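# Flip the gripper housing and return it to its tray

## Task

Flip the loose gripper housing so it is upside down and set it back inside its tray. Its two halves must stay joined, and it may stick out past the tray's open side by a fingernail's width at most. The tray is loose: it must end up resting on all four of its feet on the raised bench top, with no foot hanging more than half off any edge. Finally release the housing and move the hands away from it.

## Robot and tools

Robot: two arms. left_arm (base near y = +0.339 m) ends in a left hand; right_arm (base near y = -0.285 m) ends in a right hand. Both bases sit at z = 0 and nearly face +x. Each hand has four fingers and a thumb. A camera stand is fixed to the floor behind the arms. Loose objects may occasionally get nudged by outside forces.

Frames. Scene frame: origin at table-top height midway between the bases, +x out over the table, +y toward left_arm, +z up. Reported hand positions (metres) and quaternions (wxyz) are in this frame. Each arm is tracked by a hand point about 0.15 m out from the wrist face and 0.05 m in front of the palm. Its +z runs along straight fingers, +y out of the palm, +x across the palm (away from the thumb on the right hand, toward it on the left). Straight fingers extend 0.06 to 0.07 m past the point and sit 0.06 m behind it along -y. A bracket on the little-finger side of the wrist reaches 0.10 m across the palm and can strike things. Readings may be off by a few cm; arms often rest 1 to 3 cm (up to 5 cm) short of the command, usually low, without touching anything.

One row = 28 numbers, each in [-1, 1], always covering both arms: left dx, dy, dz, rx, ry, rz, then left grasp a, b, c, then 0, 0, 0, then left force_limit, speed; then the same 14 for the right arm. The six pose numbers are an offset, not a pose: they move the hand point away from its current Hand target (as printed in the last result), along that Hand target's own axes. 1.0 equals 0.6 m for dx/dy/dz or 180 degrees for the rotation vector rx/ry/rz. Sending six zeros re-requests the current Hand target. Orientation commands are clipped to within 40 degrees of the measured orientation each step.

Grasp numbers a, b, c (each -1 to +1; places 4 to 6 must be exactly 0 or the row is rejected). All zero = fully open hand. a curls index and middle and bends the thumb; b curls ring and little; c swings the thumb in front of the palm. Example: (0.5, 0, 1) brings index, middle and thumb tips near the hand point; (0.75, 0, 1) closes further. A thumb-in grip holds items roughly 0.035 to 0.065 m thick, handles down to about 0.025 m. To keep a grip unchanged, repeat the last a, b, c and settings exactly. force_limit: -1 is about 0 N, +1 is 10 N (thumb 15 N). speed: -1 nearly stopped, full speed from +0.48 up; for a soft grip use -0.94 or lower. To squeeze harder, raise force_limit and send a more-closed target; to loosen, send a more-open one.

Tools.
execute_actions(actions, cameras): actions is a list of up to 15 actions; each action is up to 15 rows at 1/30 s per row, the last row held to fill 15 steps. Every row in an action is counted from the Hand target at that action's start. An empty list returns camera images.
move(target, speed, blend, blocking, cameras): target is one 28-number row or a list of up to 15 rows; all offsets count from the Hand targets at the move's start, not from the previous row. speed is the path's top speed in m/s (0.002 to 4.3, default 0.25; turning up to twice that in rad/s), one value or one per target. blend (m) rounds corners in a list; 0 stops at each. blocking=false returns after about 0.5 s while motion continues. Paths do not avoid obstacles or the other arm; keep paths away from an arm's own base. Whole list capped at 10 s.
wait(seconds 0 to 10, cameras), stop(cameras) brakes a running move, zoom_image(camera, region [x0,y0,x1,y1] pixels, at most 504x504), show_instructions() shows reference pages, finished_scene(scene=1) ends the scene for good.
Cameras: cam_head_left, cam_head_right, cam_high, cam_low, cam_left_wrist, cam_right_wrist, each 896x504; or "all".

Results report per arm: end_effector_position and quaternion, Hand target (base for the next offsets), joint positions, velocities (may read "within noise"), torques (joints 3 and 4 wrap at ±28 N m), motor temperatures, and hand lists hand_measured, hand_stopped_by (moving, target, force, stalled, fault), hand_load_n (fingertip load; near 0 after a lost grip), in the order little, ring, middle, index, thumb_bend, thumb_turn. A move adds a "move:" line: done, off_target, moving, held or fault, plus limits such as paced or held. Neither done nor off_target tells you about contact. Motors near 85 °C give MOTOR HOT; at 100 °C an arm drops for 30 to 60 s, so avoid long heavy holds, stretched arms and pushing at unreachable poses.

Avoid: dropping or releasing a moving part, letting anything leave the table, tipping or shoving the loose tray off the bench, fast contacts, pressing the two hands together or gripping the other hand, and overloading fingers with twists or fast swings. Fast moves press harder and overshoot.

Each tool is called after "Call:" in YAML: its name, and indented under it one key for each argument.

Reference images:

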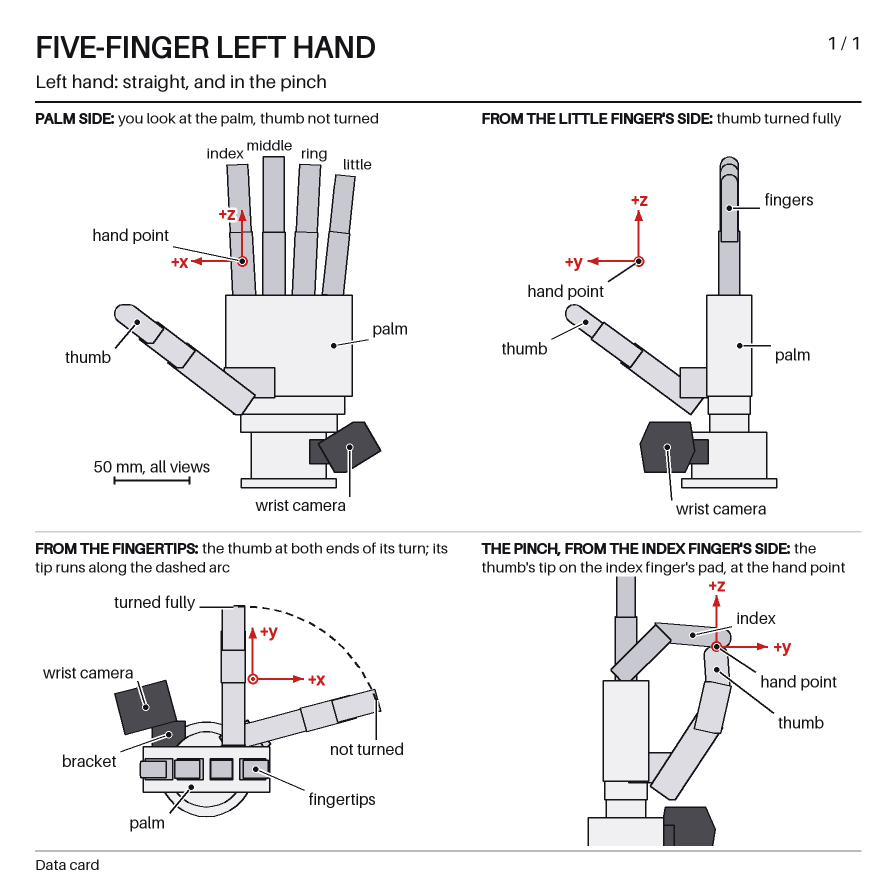

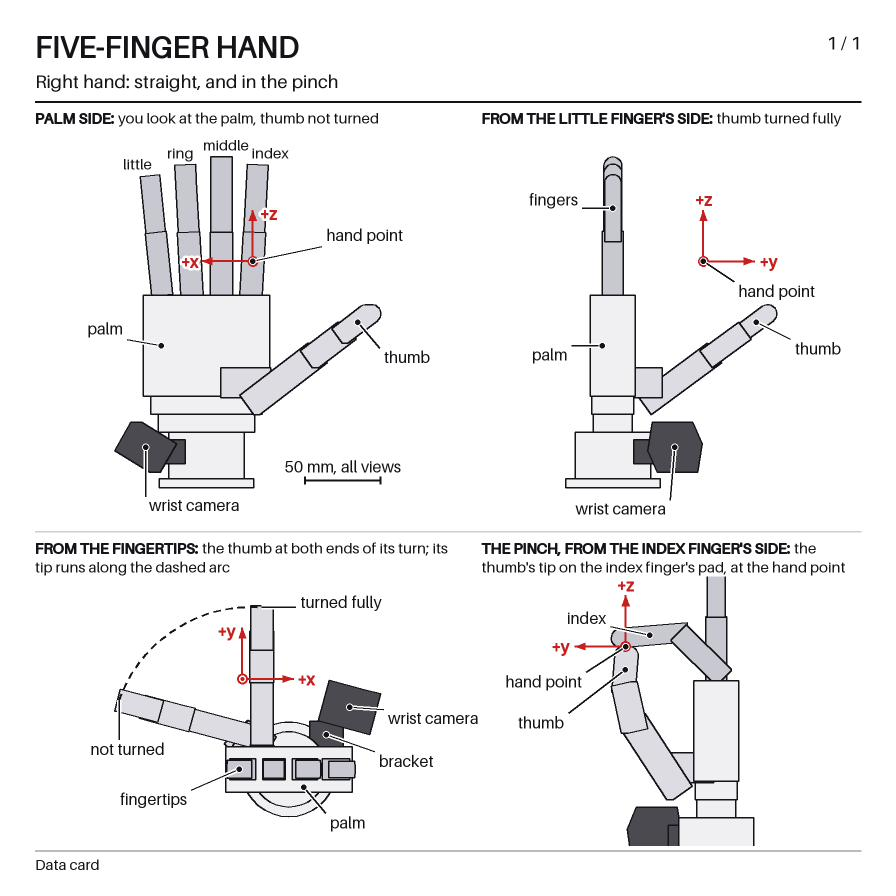

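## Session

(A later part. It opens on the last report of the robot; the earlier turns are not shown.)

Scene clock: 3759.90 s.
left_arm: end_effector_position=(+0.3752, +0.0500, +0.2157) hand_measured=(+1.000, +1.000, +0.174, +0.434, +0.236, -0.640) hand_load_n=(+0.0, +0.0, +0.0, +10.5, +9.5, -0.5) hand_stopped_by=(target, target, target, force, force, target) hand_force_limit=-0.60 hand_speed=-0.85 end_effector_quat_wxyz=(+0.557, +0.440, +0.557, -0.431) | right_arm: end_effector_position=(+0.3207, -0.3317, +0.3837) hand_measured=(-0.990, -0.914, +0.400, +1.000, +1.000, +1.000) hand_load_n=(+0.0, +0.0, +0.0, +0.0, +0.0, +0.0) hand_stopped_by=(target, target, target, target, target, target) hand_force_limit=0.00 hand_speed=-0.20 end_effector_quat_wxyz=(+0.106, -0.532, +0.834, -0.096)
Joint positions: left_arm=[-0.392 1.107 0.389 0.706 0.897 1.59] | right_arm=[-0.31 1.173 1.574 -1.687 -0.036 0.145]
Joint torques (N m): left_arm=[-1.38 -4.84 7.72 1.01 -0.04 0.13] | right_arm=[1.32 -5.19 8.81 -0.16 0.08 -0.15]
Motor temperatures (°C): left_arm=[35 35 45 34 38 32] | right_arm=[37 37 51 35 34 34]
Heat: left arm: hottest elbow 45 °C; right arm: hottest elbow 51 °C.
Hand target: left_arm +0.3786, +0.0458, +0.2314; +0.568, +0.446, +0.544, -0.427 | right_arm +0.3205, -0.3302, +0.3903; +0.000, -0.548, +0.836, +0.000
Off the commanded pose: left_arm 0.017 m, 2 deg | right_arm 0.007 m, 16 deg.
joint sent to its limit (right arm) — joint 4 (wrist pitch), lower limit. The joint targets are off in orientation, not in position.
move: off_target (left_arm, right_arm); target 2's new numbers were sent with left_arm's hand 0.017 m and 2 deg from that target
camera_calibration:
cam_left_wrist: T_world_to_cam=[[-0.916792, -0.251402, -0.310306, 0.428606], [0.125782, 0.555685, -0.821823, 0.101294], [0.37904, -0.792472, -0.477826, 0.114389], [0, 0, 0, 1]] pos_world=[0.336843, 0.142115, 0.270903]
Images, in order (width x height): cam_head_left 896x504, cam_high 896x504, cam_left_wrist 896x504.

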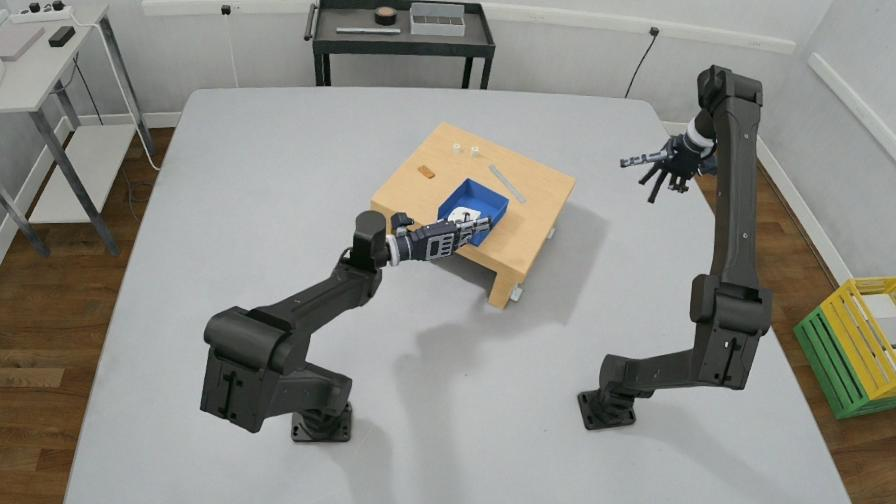

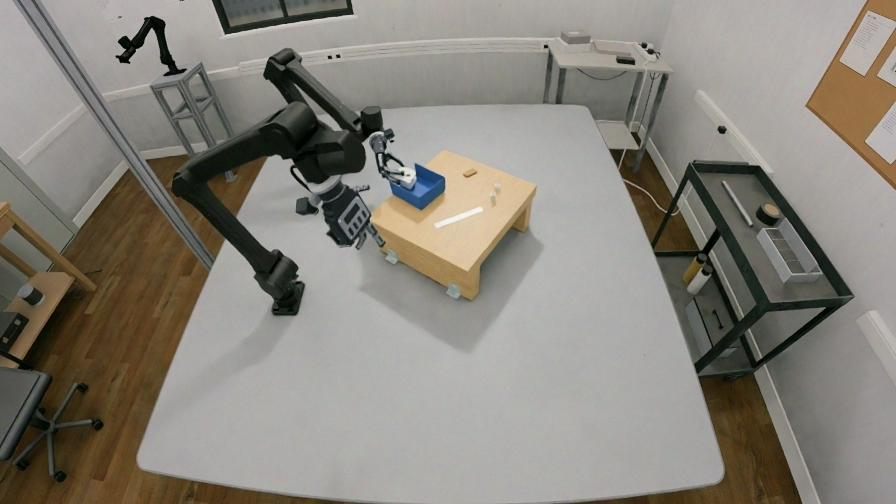

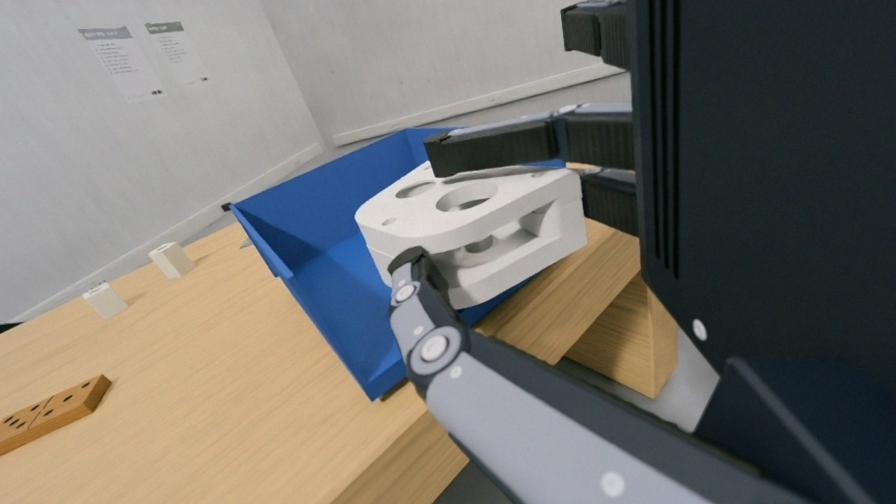

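Call:
execute_actions:
  actions: []
  cameras: ["cam_head_left","cam_head_right","cam_high"]

Call:
zoom_image:
  camera: "cam_head_left"
  region: [425, 165, 525, 255]

Call:
zoom_image:
  camera: "cam_head_right"
  region: [425, 165, 525, 255]

Scene clock: 3771.47 s.
left_arm: end_effector_position=(+0.3752, +0.0500, +0.2157) hand_measured=(+1.000, +1.000, +0.174, +0.434, +0.236, -0.640) hand_load_n=(+0.0, +0.0, +0.0, +10.5, +9.5, -0.5) hand_stopped_by=(target, target, target, force, force, target) hand_force_limit=-0.60 hand_speed=-0.85 end_effector_quat_wxyz=(+0.557, +0.440, +0.557, -0.431) | right_arm: end_effector_position=(+0.3207, -0.3317, +0.3837) hand_measured=(-0.990, -0.914, +0.400, +1.000, +1.000, +1.000) hand_load_n=(+0.0, +0.0, +0.0, +0.5, +0.0, +0.0) hand_stopped_by=(target, target, target, target, target, target) hand_force_limit=0.00 hand_speed=-0.20 end_effector_quat_wxyz=(+0.106, -0.532, +0.834, -0.096)
Joint positions: left_arm=[-0.392 1.107 0.389 0.706 0.897 1.59] | right_arm=[-0.31 1.173 1.574 -1.687 -0.036 0.145]
Joint velocities: within noise
Joint torques (N m): left_arm=[-1.44 -4.84 7.72 0.96 -0.04 0.13] | right_arm=[1.26 -5.25 8.81 -0.16 0.08 -0.15]
Motor temperatures (°C): left_arm=[35 35 46 34 38 32] | right_arm=[37 37 51 35 34 34]
Heat: left arm: hottest elbow 46 °C; right arm: hottest elbow 51 °C.
Hand target: left_arm +0.3786, +0.0458, +0.2314; +0.568, +0.446, +0.544, -0.427 | right_arm +0.3205, -0.3302, +0.3903; +0.000, -0.548, +0.836, +0.000
Off the commanded pose: left_arm 0.017 m, 2 deg | right_arm 0.007 m, 16 deg.
Images, in order (width x height): cam_head_left 896x504, cam_head_right 896x504, cam_high 896x504.

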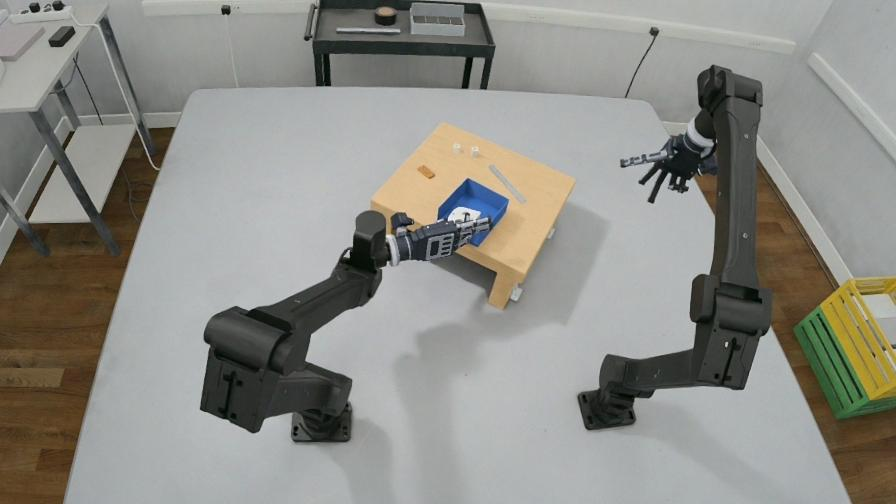

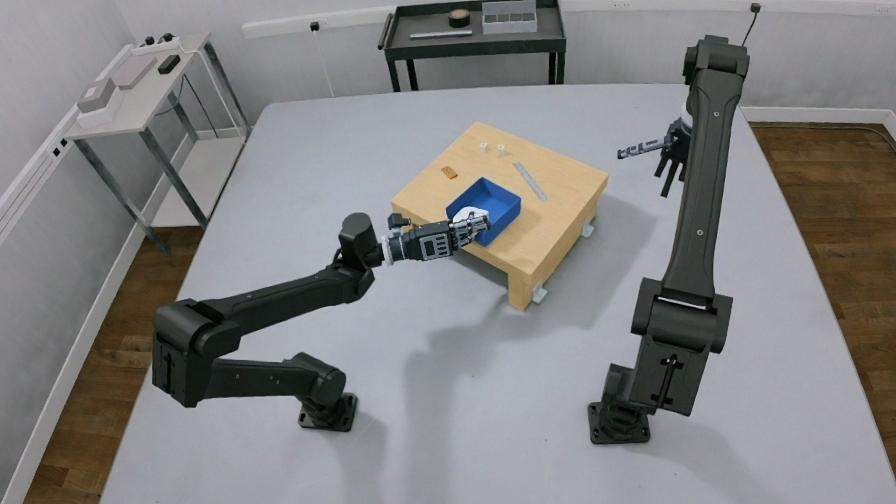

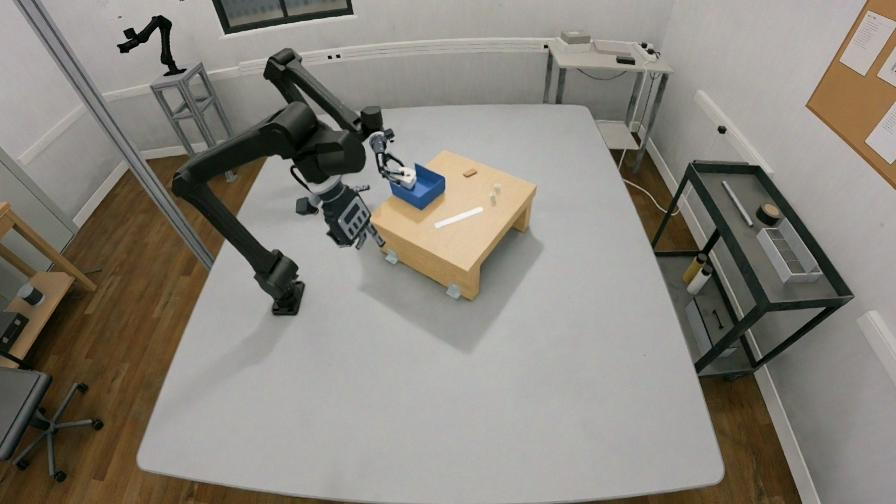

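Scaled by 5.040 from the camera's 896x504 image, which has a finer 1280x720 frame.

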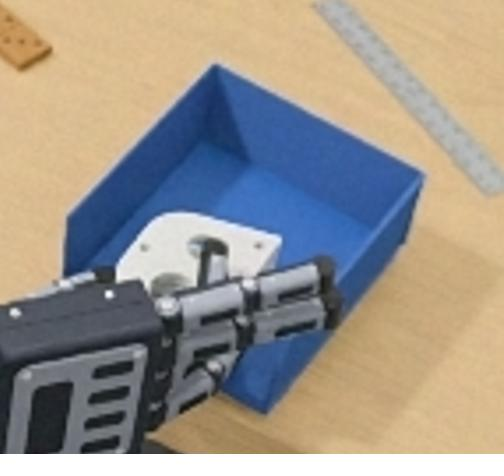

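Scaled by 5.040 from the camera's 896x504 image, which has a finer 1280x720 frame.

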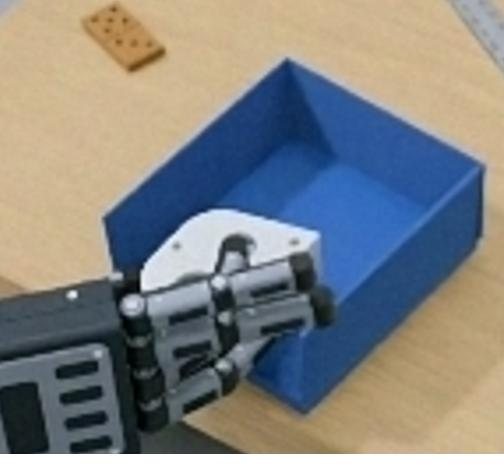

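Call:
move:
  target:
    - [0.014,0.0283,0.0388,0.0256,0,0, 0.6,-1,0.82,0,0,0, -0.6,-0.85, 0,0,0,0,0,0, 0.1,1,-1,0,0,0, 0.0,-0.2]
  speed: 0.04
  cameras: ["cam_left_wrist","cam_head_left","cam_head_right","cam_high"]

Call:
zoom_image:
  camera: "cam_high"
  region: [370, 130, 460, 210]

Call:
zoom_image:
  camera: "cam_head_left"
  region: [425, 165, 525, 255]

Call:
zoom_image:
  camera: "cam_head_right"
  region: [425, 165, 525, 255]

Scene clock: 3815.53 s.
left_arm: end_effector_position=(+0.3835, +0.0320, +0.1999) hand_measured=(+1.000, +1.000, +0.174, +0.434, +0.236, -0.640) hand_load_n=(+0.0, +0.0, +0.0, +10.0, +9.5, -0.5) hand_stopped_by=(target, target, target, force, force, target) hand_force_limit=-0.60 hand_speed=-0.85 end_effector_quat_wxyz=(+0.528, +0.462, +0.547, -0.458) | right_arm: end_effector_position=(+0.3207, -0.3317, +0.3837) hand_measured=(-0.990, -0.914, +0.400, +1.000, +1.000, +1.000) hand_load_n=(+0.0, +0.0, +0.0, +0.0, +0.0, +0.0) hand_stopped_by=(target, target, target, target, target, target) hand_force_limit=0.00 hand_speed=-0.20 end_effector_quat_wxyz=(+0.106, -0.532, +0.834, -0.096)
Joint positions: left_arm=[-0.387 1.226 0.44 0.743 0.99 1.595] | right_arm=[-0.31 1.173 1.574 -1.687 -0.036 0.145]
Joint torques (N m): left_arm=[-0.38 -4.48 9.17 1.72 0.19 0.13] | right_arm=[1.32 -5.25 8.8 -0.17 0.08 -0.15]
Heat: left arm: hottest elbow 48 °C; right arm: hottest elbow 51 °C.
Hand target: left_arm +0.4010, +0.0272, +0.2239; +0.550, +0.469, +0.526, -0.448 | right_arm +0.3205, -0.3302, +0.3903; +0.000, -0.548, +0.836, +0.000
Off the commanded pose: left_arm 0.030 m, 4 deg | right_arm 0.007 m, 16 deg.
joint sent to its limit (right arm) — joint 4 (wrist pitch), lower limit. The joint targets are off in orientation, not in position.
move: off_target (left_arm, right_arm)
camera_calibration:
cam_left_wrist: T_world_to_cam=[[-0.943081, -0.165461, -0.288481, 0.429627], [0.153492, 0.552968, -0.818942, 0.0860888], [0.295024, -0.816608, -0.496097, 0.126015], [0, 0, 0, 1]] pos_world=[0.354782, 0.126387, 0.256957]
Images, in order (width x height): cam_head_left 896x504, cam_head_right 896x504, cam_high 896x504, cam_left_wrist 896x504.

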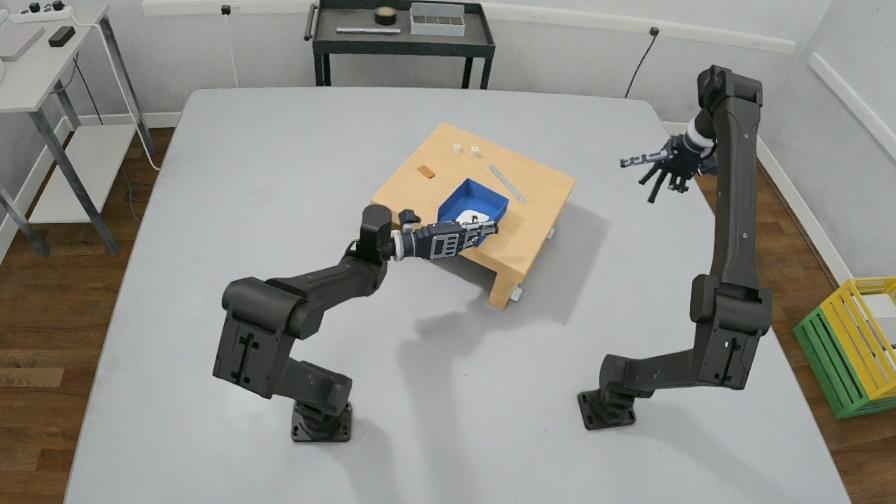

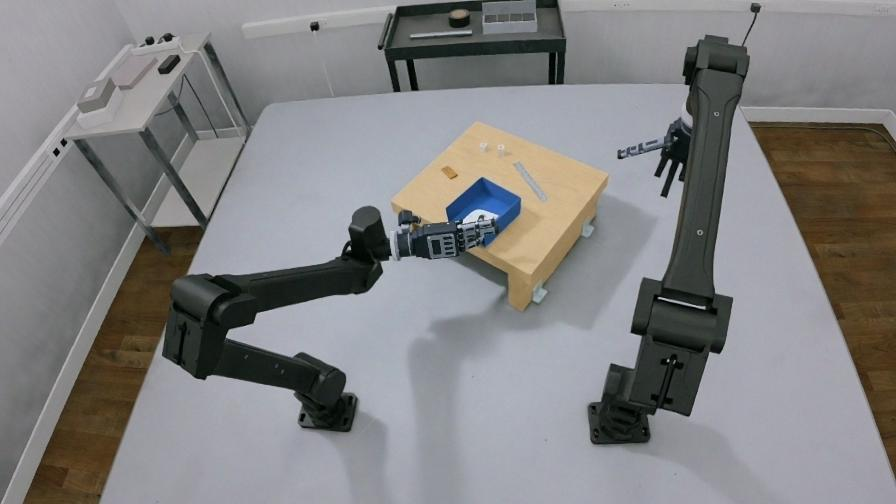

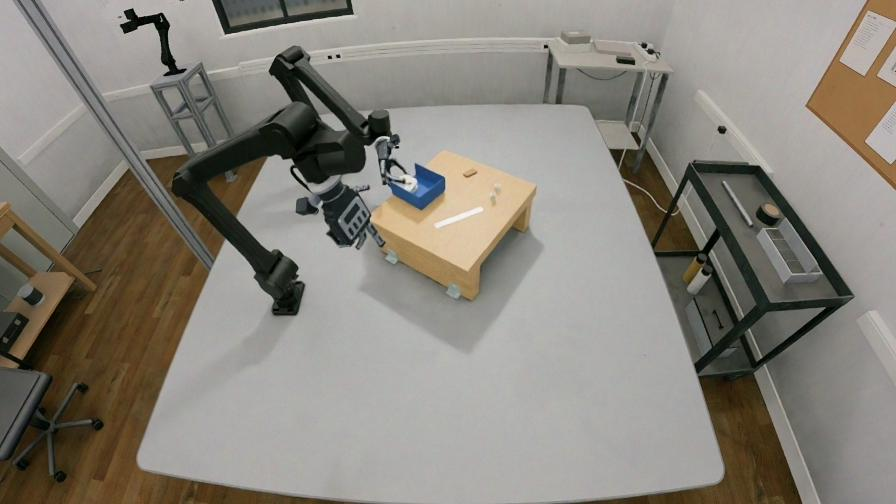

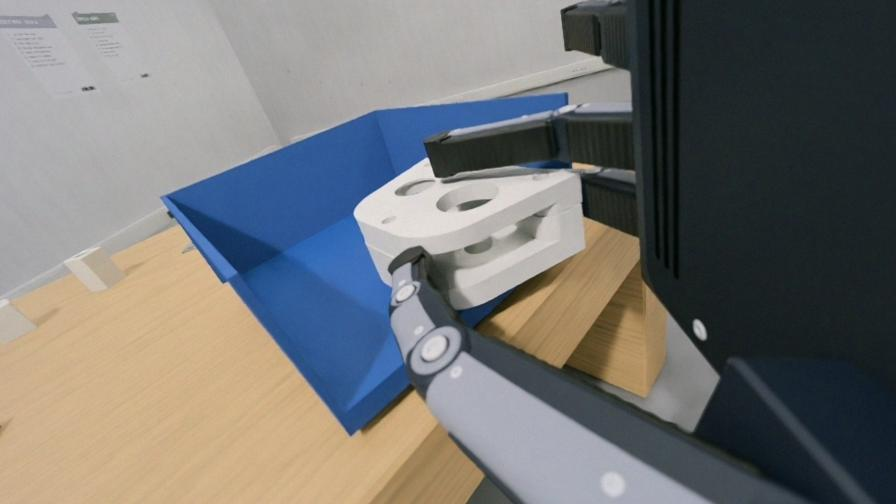

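Scaled by 5.600 from the camera's 896x504 image, which has a finer 1280x720 frame.

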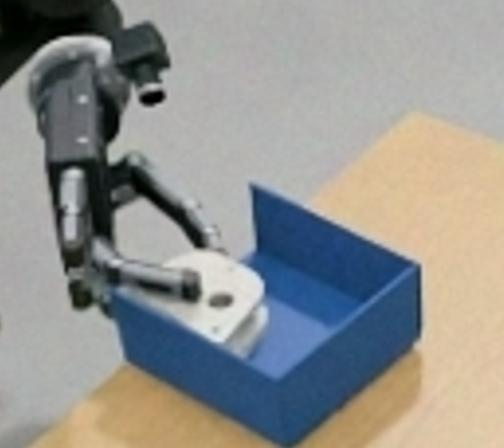

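Scaled by 5.040 from the camera's 896x504 image, which has a finer 1280x720 frame.

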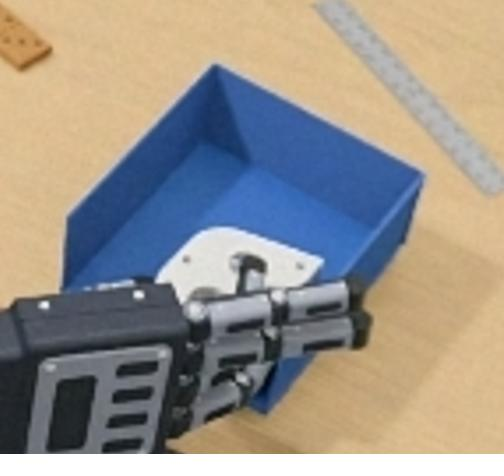

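Scaled by 5.040 from the camera's 896x504 image, which has a finer 1280x720 frame.

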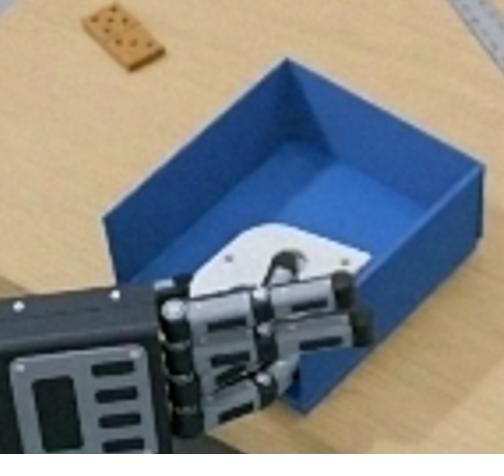

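Call:
move:
  target:
    - [-0.0762,0.0112,-0.0015,0,0,0, 0.6,-1,0.82,0,0,0, -0.6,-0.85, 0,0,0,0,0,0, 0.1,1,-1,0,0,0, 0.0,-0.2]
  speed: 0.06
  cameras: ["cam_left_wrist","cam_head_left","cam_head_right","cam_high"]

Call:
zoom_image:
  camera: "cam_high"
  region: [370, 130, 460, 210]

Call:
zoom_image:
  camera: "cam_head_left"
  region: [425, 165, 525, 255]

Call:
zoom_image:
  camera: "cam_head_right"
  region: [425, 165, 525, 255]

Scene clock: 3858.73 s.
left_arm: end_effector_position=(+0.3913, +0.0323, +0.2376) hand_measured=(+1.000, +1.000, +0.174, +0.434, +0.236, -0.640) hand_load_n=(+0.0, +0.0, +0.0, +10.0, +9.0, +0.0) hand_stopped_by=(target, target, target, force, force, target) hand_force_limit=-0.60 hand_speed=-0.85 end_effector_quat_wxyz=(+0.528, +0.462, +0.547, -0.458) | right_arm: end_effector_position=(+0.3207, -0.3317, +0.3837) hand_measured=(-0.990, -0.914, +0.400, +1.000, +1.000, +1.000) hand_load_n=(+0.0, +0.0, +0.0, +0.0, +0.0, +0.0) hand_stopped_by=(target, target, target, target, target, target) hand_force_limit=0.00 hand_speed=-0.20 end_effector_quat_wxyz=(+0.106, -0.532, +0.834, -0.096)
Joint positions: left_arm=[-0.376 1.143 0.51 0.588 1.001 1.595] | right_arm=[-0.31 1.173 1.574 -1.687 -0.036 0.145]
Joint torques (N m): left_arm=[-0.32 -5.66 10.18 0.87 0.2 0.12] | right_arm=[1.26 -5.19 8.81 -0.17 0.08 -0.15]
Heat: left arm: hottest elbow 50 °C; right arm: hottest elbow 51 °C.
Hand target: left_arm +0.4056, +0.0291, +0.2699; +0.550, +0.469, +0.527, -0.448 | right_arm +0.3205, -0.3302, +0.3903; +0.000, -0.548, +0.836, +0.000
Off the commanded pose: left_arm 0.035 m, 4 deg | right_arm 0.007 m, 16 deg.
joint sent to its limit (right arm) — joint 4 (wrist pitch), lower limit. The joint targets are off in orientation, not in position.
move: off_target (left_arm, right_arm)
camera_calibration:
cam_left_wrist: T_world_to_cam=[[-0.943281, -0.165884, -0.287583, 0.447799], [0.152499, 0.552939, -0.819148, 0.116104], [0.294899, -0.816542, -0.496279, 0.142802], [0, 0, 0, 1]] pos_world=[0.362582, 0.126688, 0.294756]
Images, in order (width x height): cam_head_left 896x504, cam_head_right 896x504, cam_high 896x504, cam_left_wrist 896x504.

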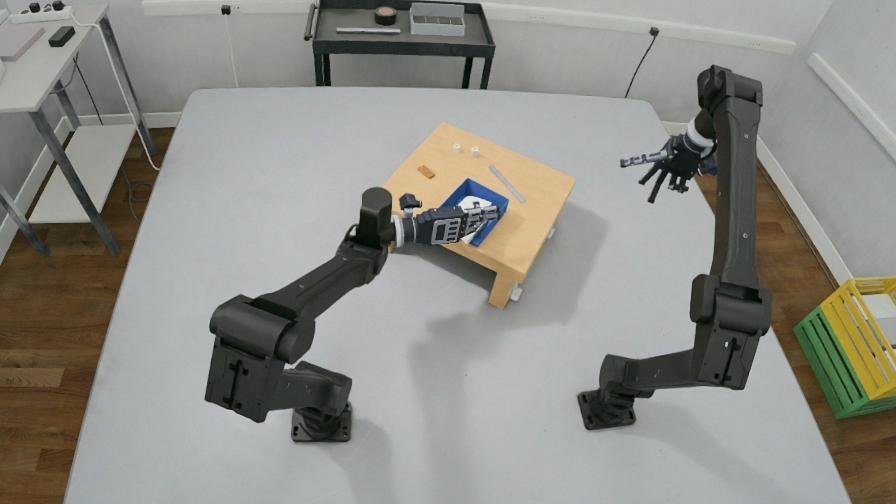

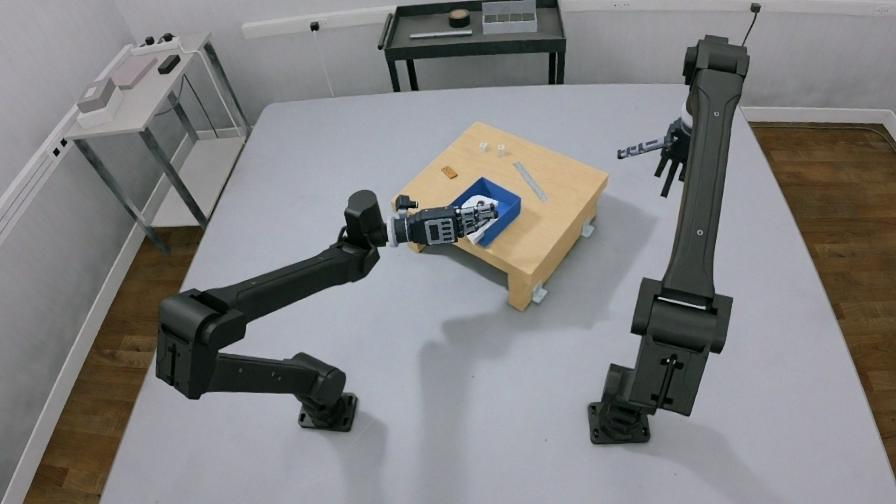

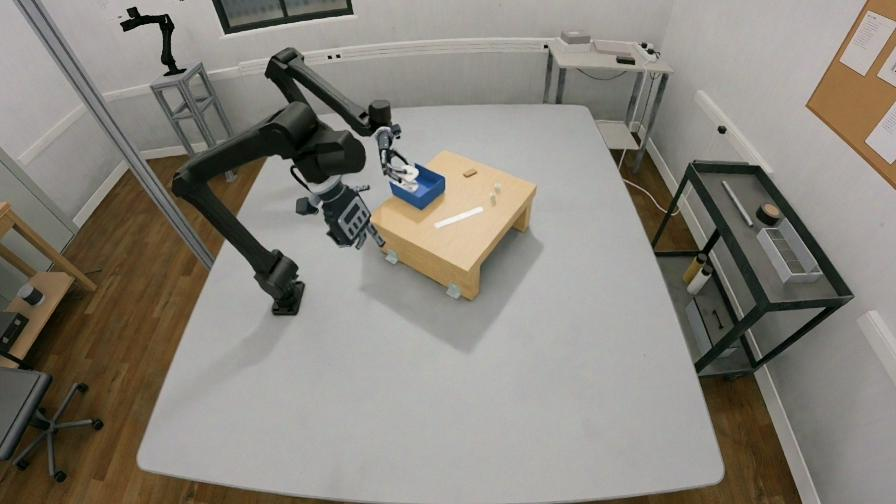

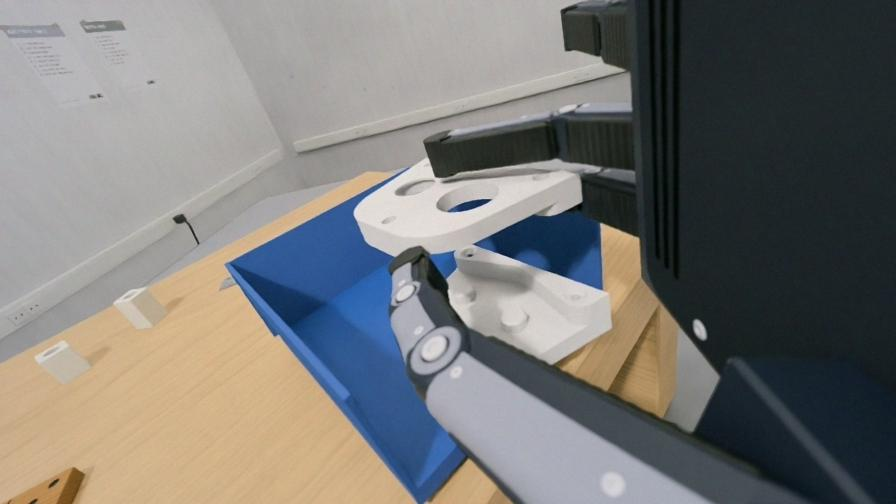

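Scaled by 5.600 from the camera's 896x504 image, which has a finer 1280x720 frame.

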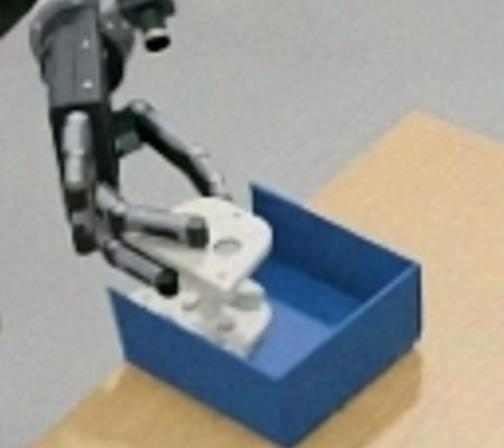

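Scaled by 5.040 from the camera's 896x504 image, which has a finer 1280x720 frame.

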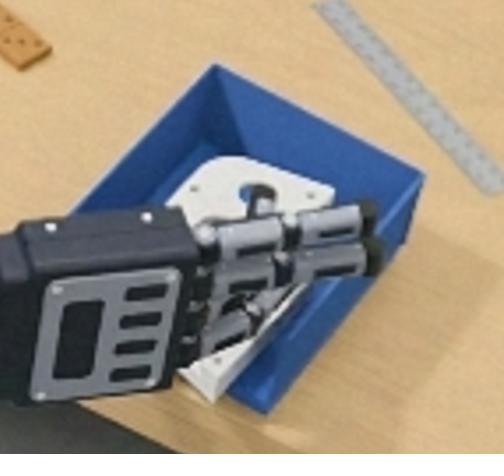

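Scaled by 5.040 from the camera's 896x504 image, which has a finer 1280x720 frame.

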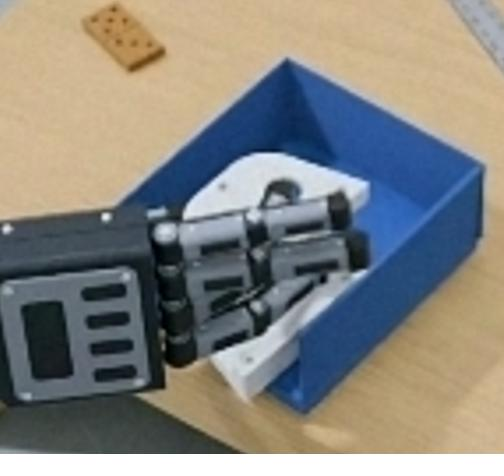

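Call:
move:
  target:
    - [-0.17,0,0,0,0,0, 0.6,-1,0.82,0,0,0, -0.6,-0.85, 0,0,0,0,0,0, 0.1,1,-1,0,0,0, 0.0,-0.2]
  speed: 0.08
  cameras: ["cam_left_wrist","cam_head_left","cam_head_right","cam_high"]

Call:
zoom_image:
  camera: "cam_high"
  region: [370, 130, 460, 210]

Call:
zoom_image:
  camera: "cam_head_left"
  region: [425, 165, 525, 255]

Call:
zoom_image:
  camera: "cam_head_right"
  region: [425, 165, 525, 255]

Call:
zoom_image:
  camera: "cam_left_wrist"
  region: [200, 120, 660, 500]

Scene clock: 3884.37 s.
left_arm: end_effector_position=(+0.3927, +0.0316, +0.3336) hand_measured=(+1.000, +1.000, +0.174, +0.434, +0.236, -0.640) hand_load_n=(+0.0, +0.0, +0.0, +10.0, +9.5, +0.0) hand_stopped_by=(target, target, target, force, force, target) hand_force_limit=-0.60 hand_speed=-0.85 end_effector_quat_wxyz=(+0.526, +0.461, +0.548, -0.458) | right_arm: end_effector_position=(+0.3207, -0.3317, +0.3837) hand_measured=(-0.990, -0.914, +0.400, +1.000, +1.000, +1.000) hand_load_n=(+0.0, +0.0, +0.0, +0.0, +0.0, +0.0) hand_stopped_by=(target, target, target, target, target, target) hand_force_limit=0.00 hand_speed=-0.20 end_effector_quat_wxyz=(+0.106, -0.532, +0.834, -0.096)
Joint positions: left_arm=[-0.376 0.989 0.697 0.244 1.001 1.595] | right_arm=[-0.31 1.173 1.574 -1.687 -0.036 0.145]
Joint torques (N m): left_arm=[-0.67 -4.84 11.63 0.94 -0.01 0.11] | right_arm=[1.26 -5.19 8.8 -0.16 0.08 -0.15]
Heat: left arm: hottest elbow 49 °C; right arm: hottest elbow 51 °C.
Hand target: left_arm +0.4011, +0.0290, +0.3719; +0.550, +0.469, +0.526, -0.448 | right_arm +0.3205, -0.3302, +0.3903; +0.000, -0.548, +0.836, +0.000
Off the commanded pose: left_arm 0.039 m, 4 deg | right_arm 0.007 m, 16 deg.
joint sent to its limit (right arm) — joint 4 (wrist pitch), lower limit. The joint targets are off in orientation, not in position.
move: off_target (left_arm, right_arm)
camera_calibration:
cam_left_wrist: T_world_to_cam=[[-0.94419, -0.165455, -0.284832, 0.476181], [0.149932, 0.554068, -0.818859, 0.195792], [0.293301, -0.815864, -0.498338, 0.19082], [0, 0, 0, 1]] pos_world=[0.364283, 0.125988, 0.39105]
Images, in order (width x height): cam_head_left 896x504, cam_head_right 896x504, cam_high 896x504, cam_left_wrist 896x504.

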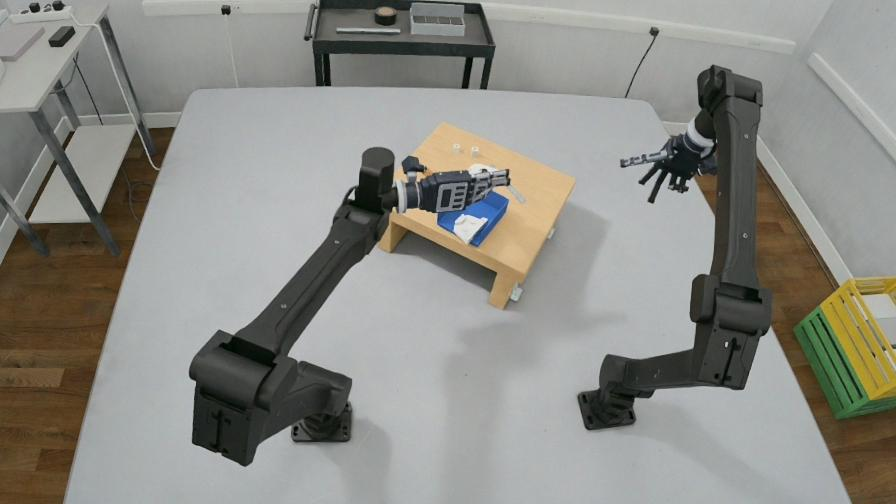

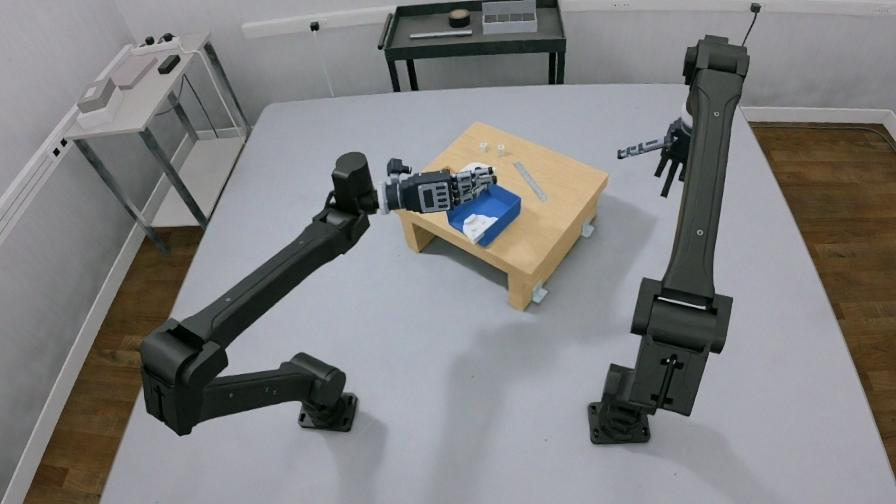

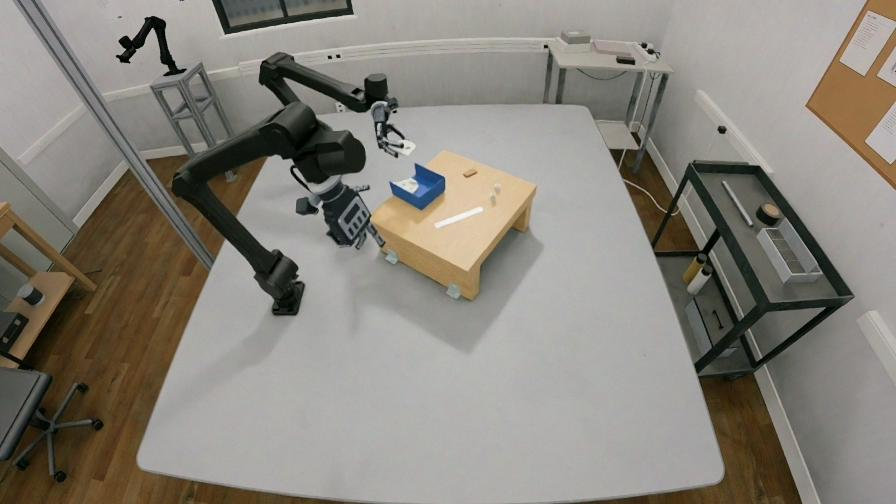

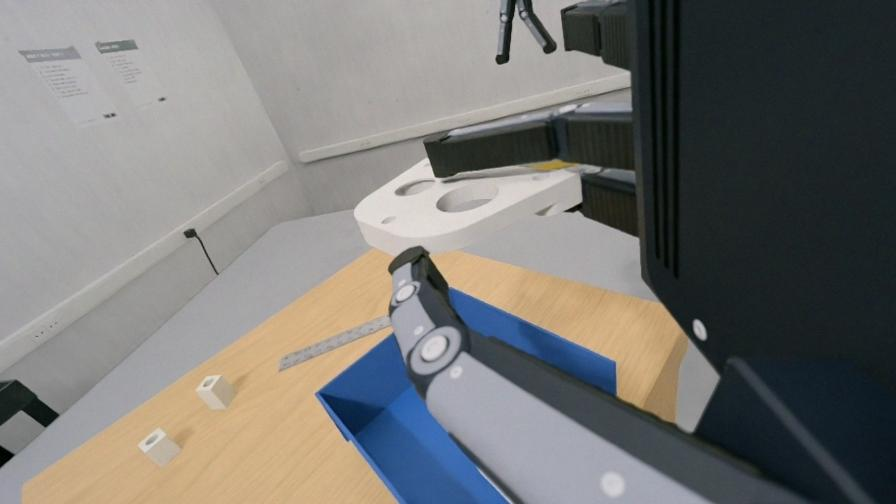

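Scaled by 5.600 from the camera's 896x504 image, which has a finer 1280x720 frame.

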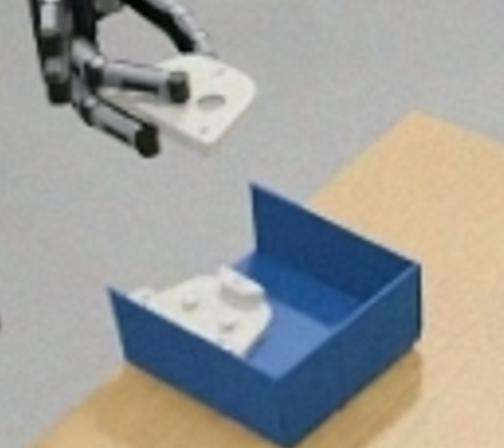

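Scaled by 5.040 from the camera's 896x504 image, which has a finer 1280x720 frame.

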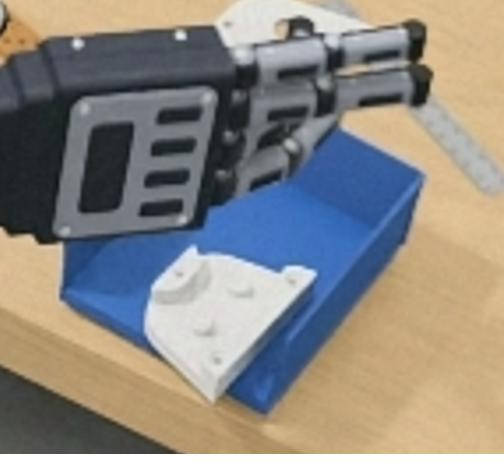

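Scaled by 5.040 from the camera's 896x504 image, which has a finer 1280x720 frame.

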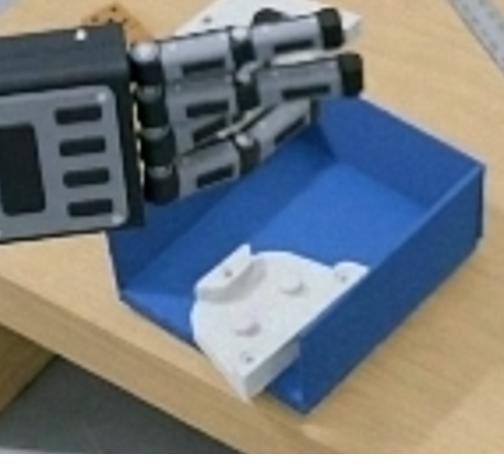

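Scaled by 1.096 from the camera's 896x504 image, which has a finer 1280x720 frame.

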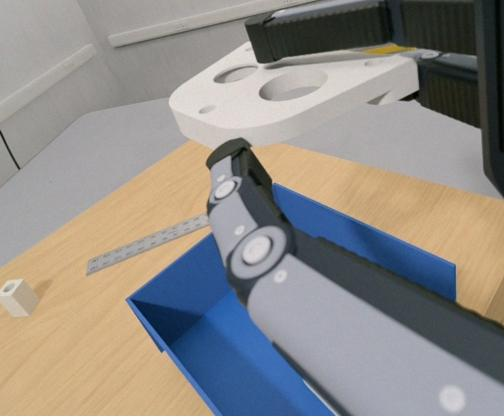

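Call:
zoom_image:
  camera: "cam_head_left"
  region: [445, 205, 495, 250]

Call:
zoom_image:
  camera: "cam_head_right"
  region: [455, 205, 505, 250]

Call:
zoom_image:
  camera: "cam_high"
  region: [385, 165, 430, 205]

Scaled by 10.080 from the camera's 896x504 image, which has a finer 1280x720 frame.

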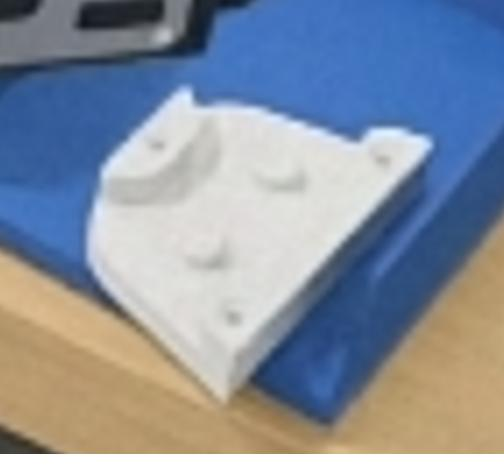

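Scaled by 10.080 from the camera's 896x504 image, which has a finer 1280x720 frame.

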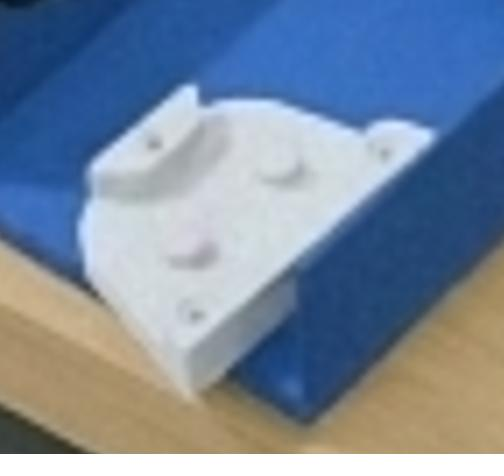

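Scaled by 11.200 from the camera's 896x504 image, which has a finer 1280x720 frame.

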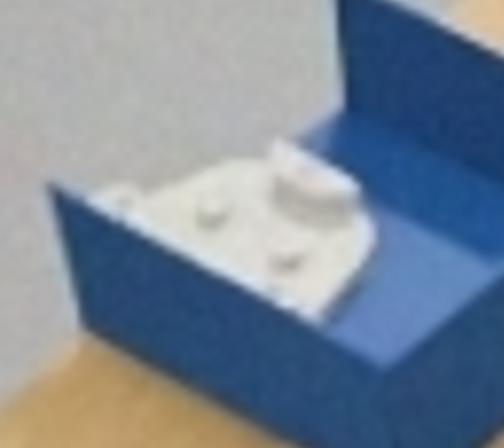

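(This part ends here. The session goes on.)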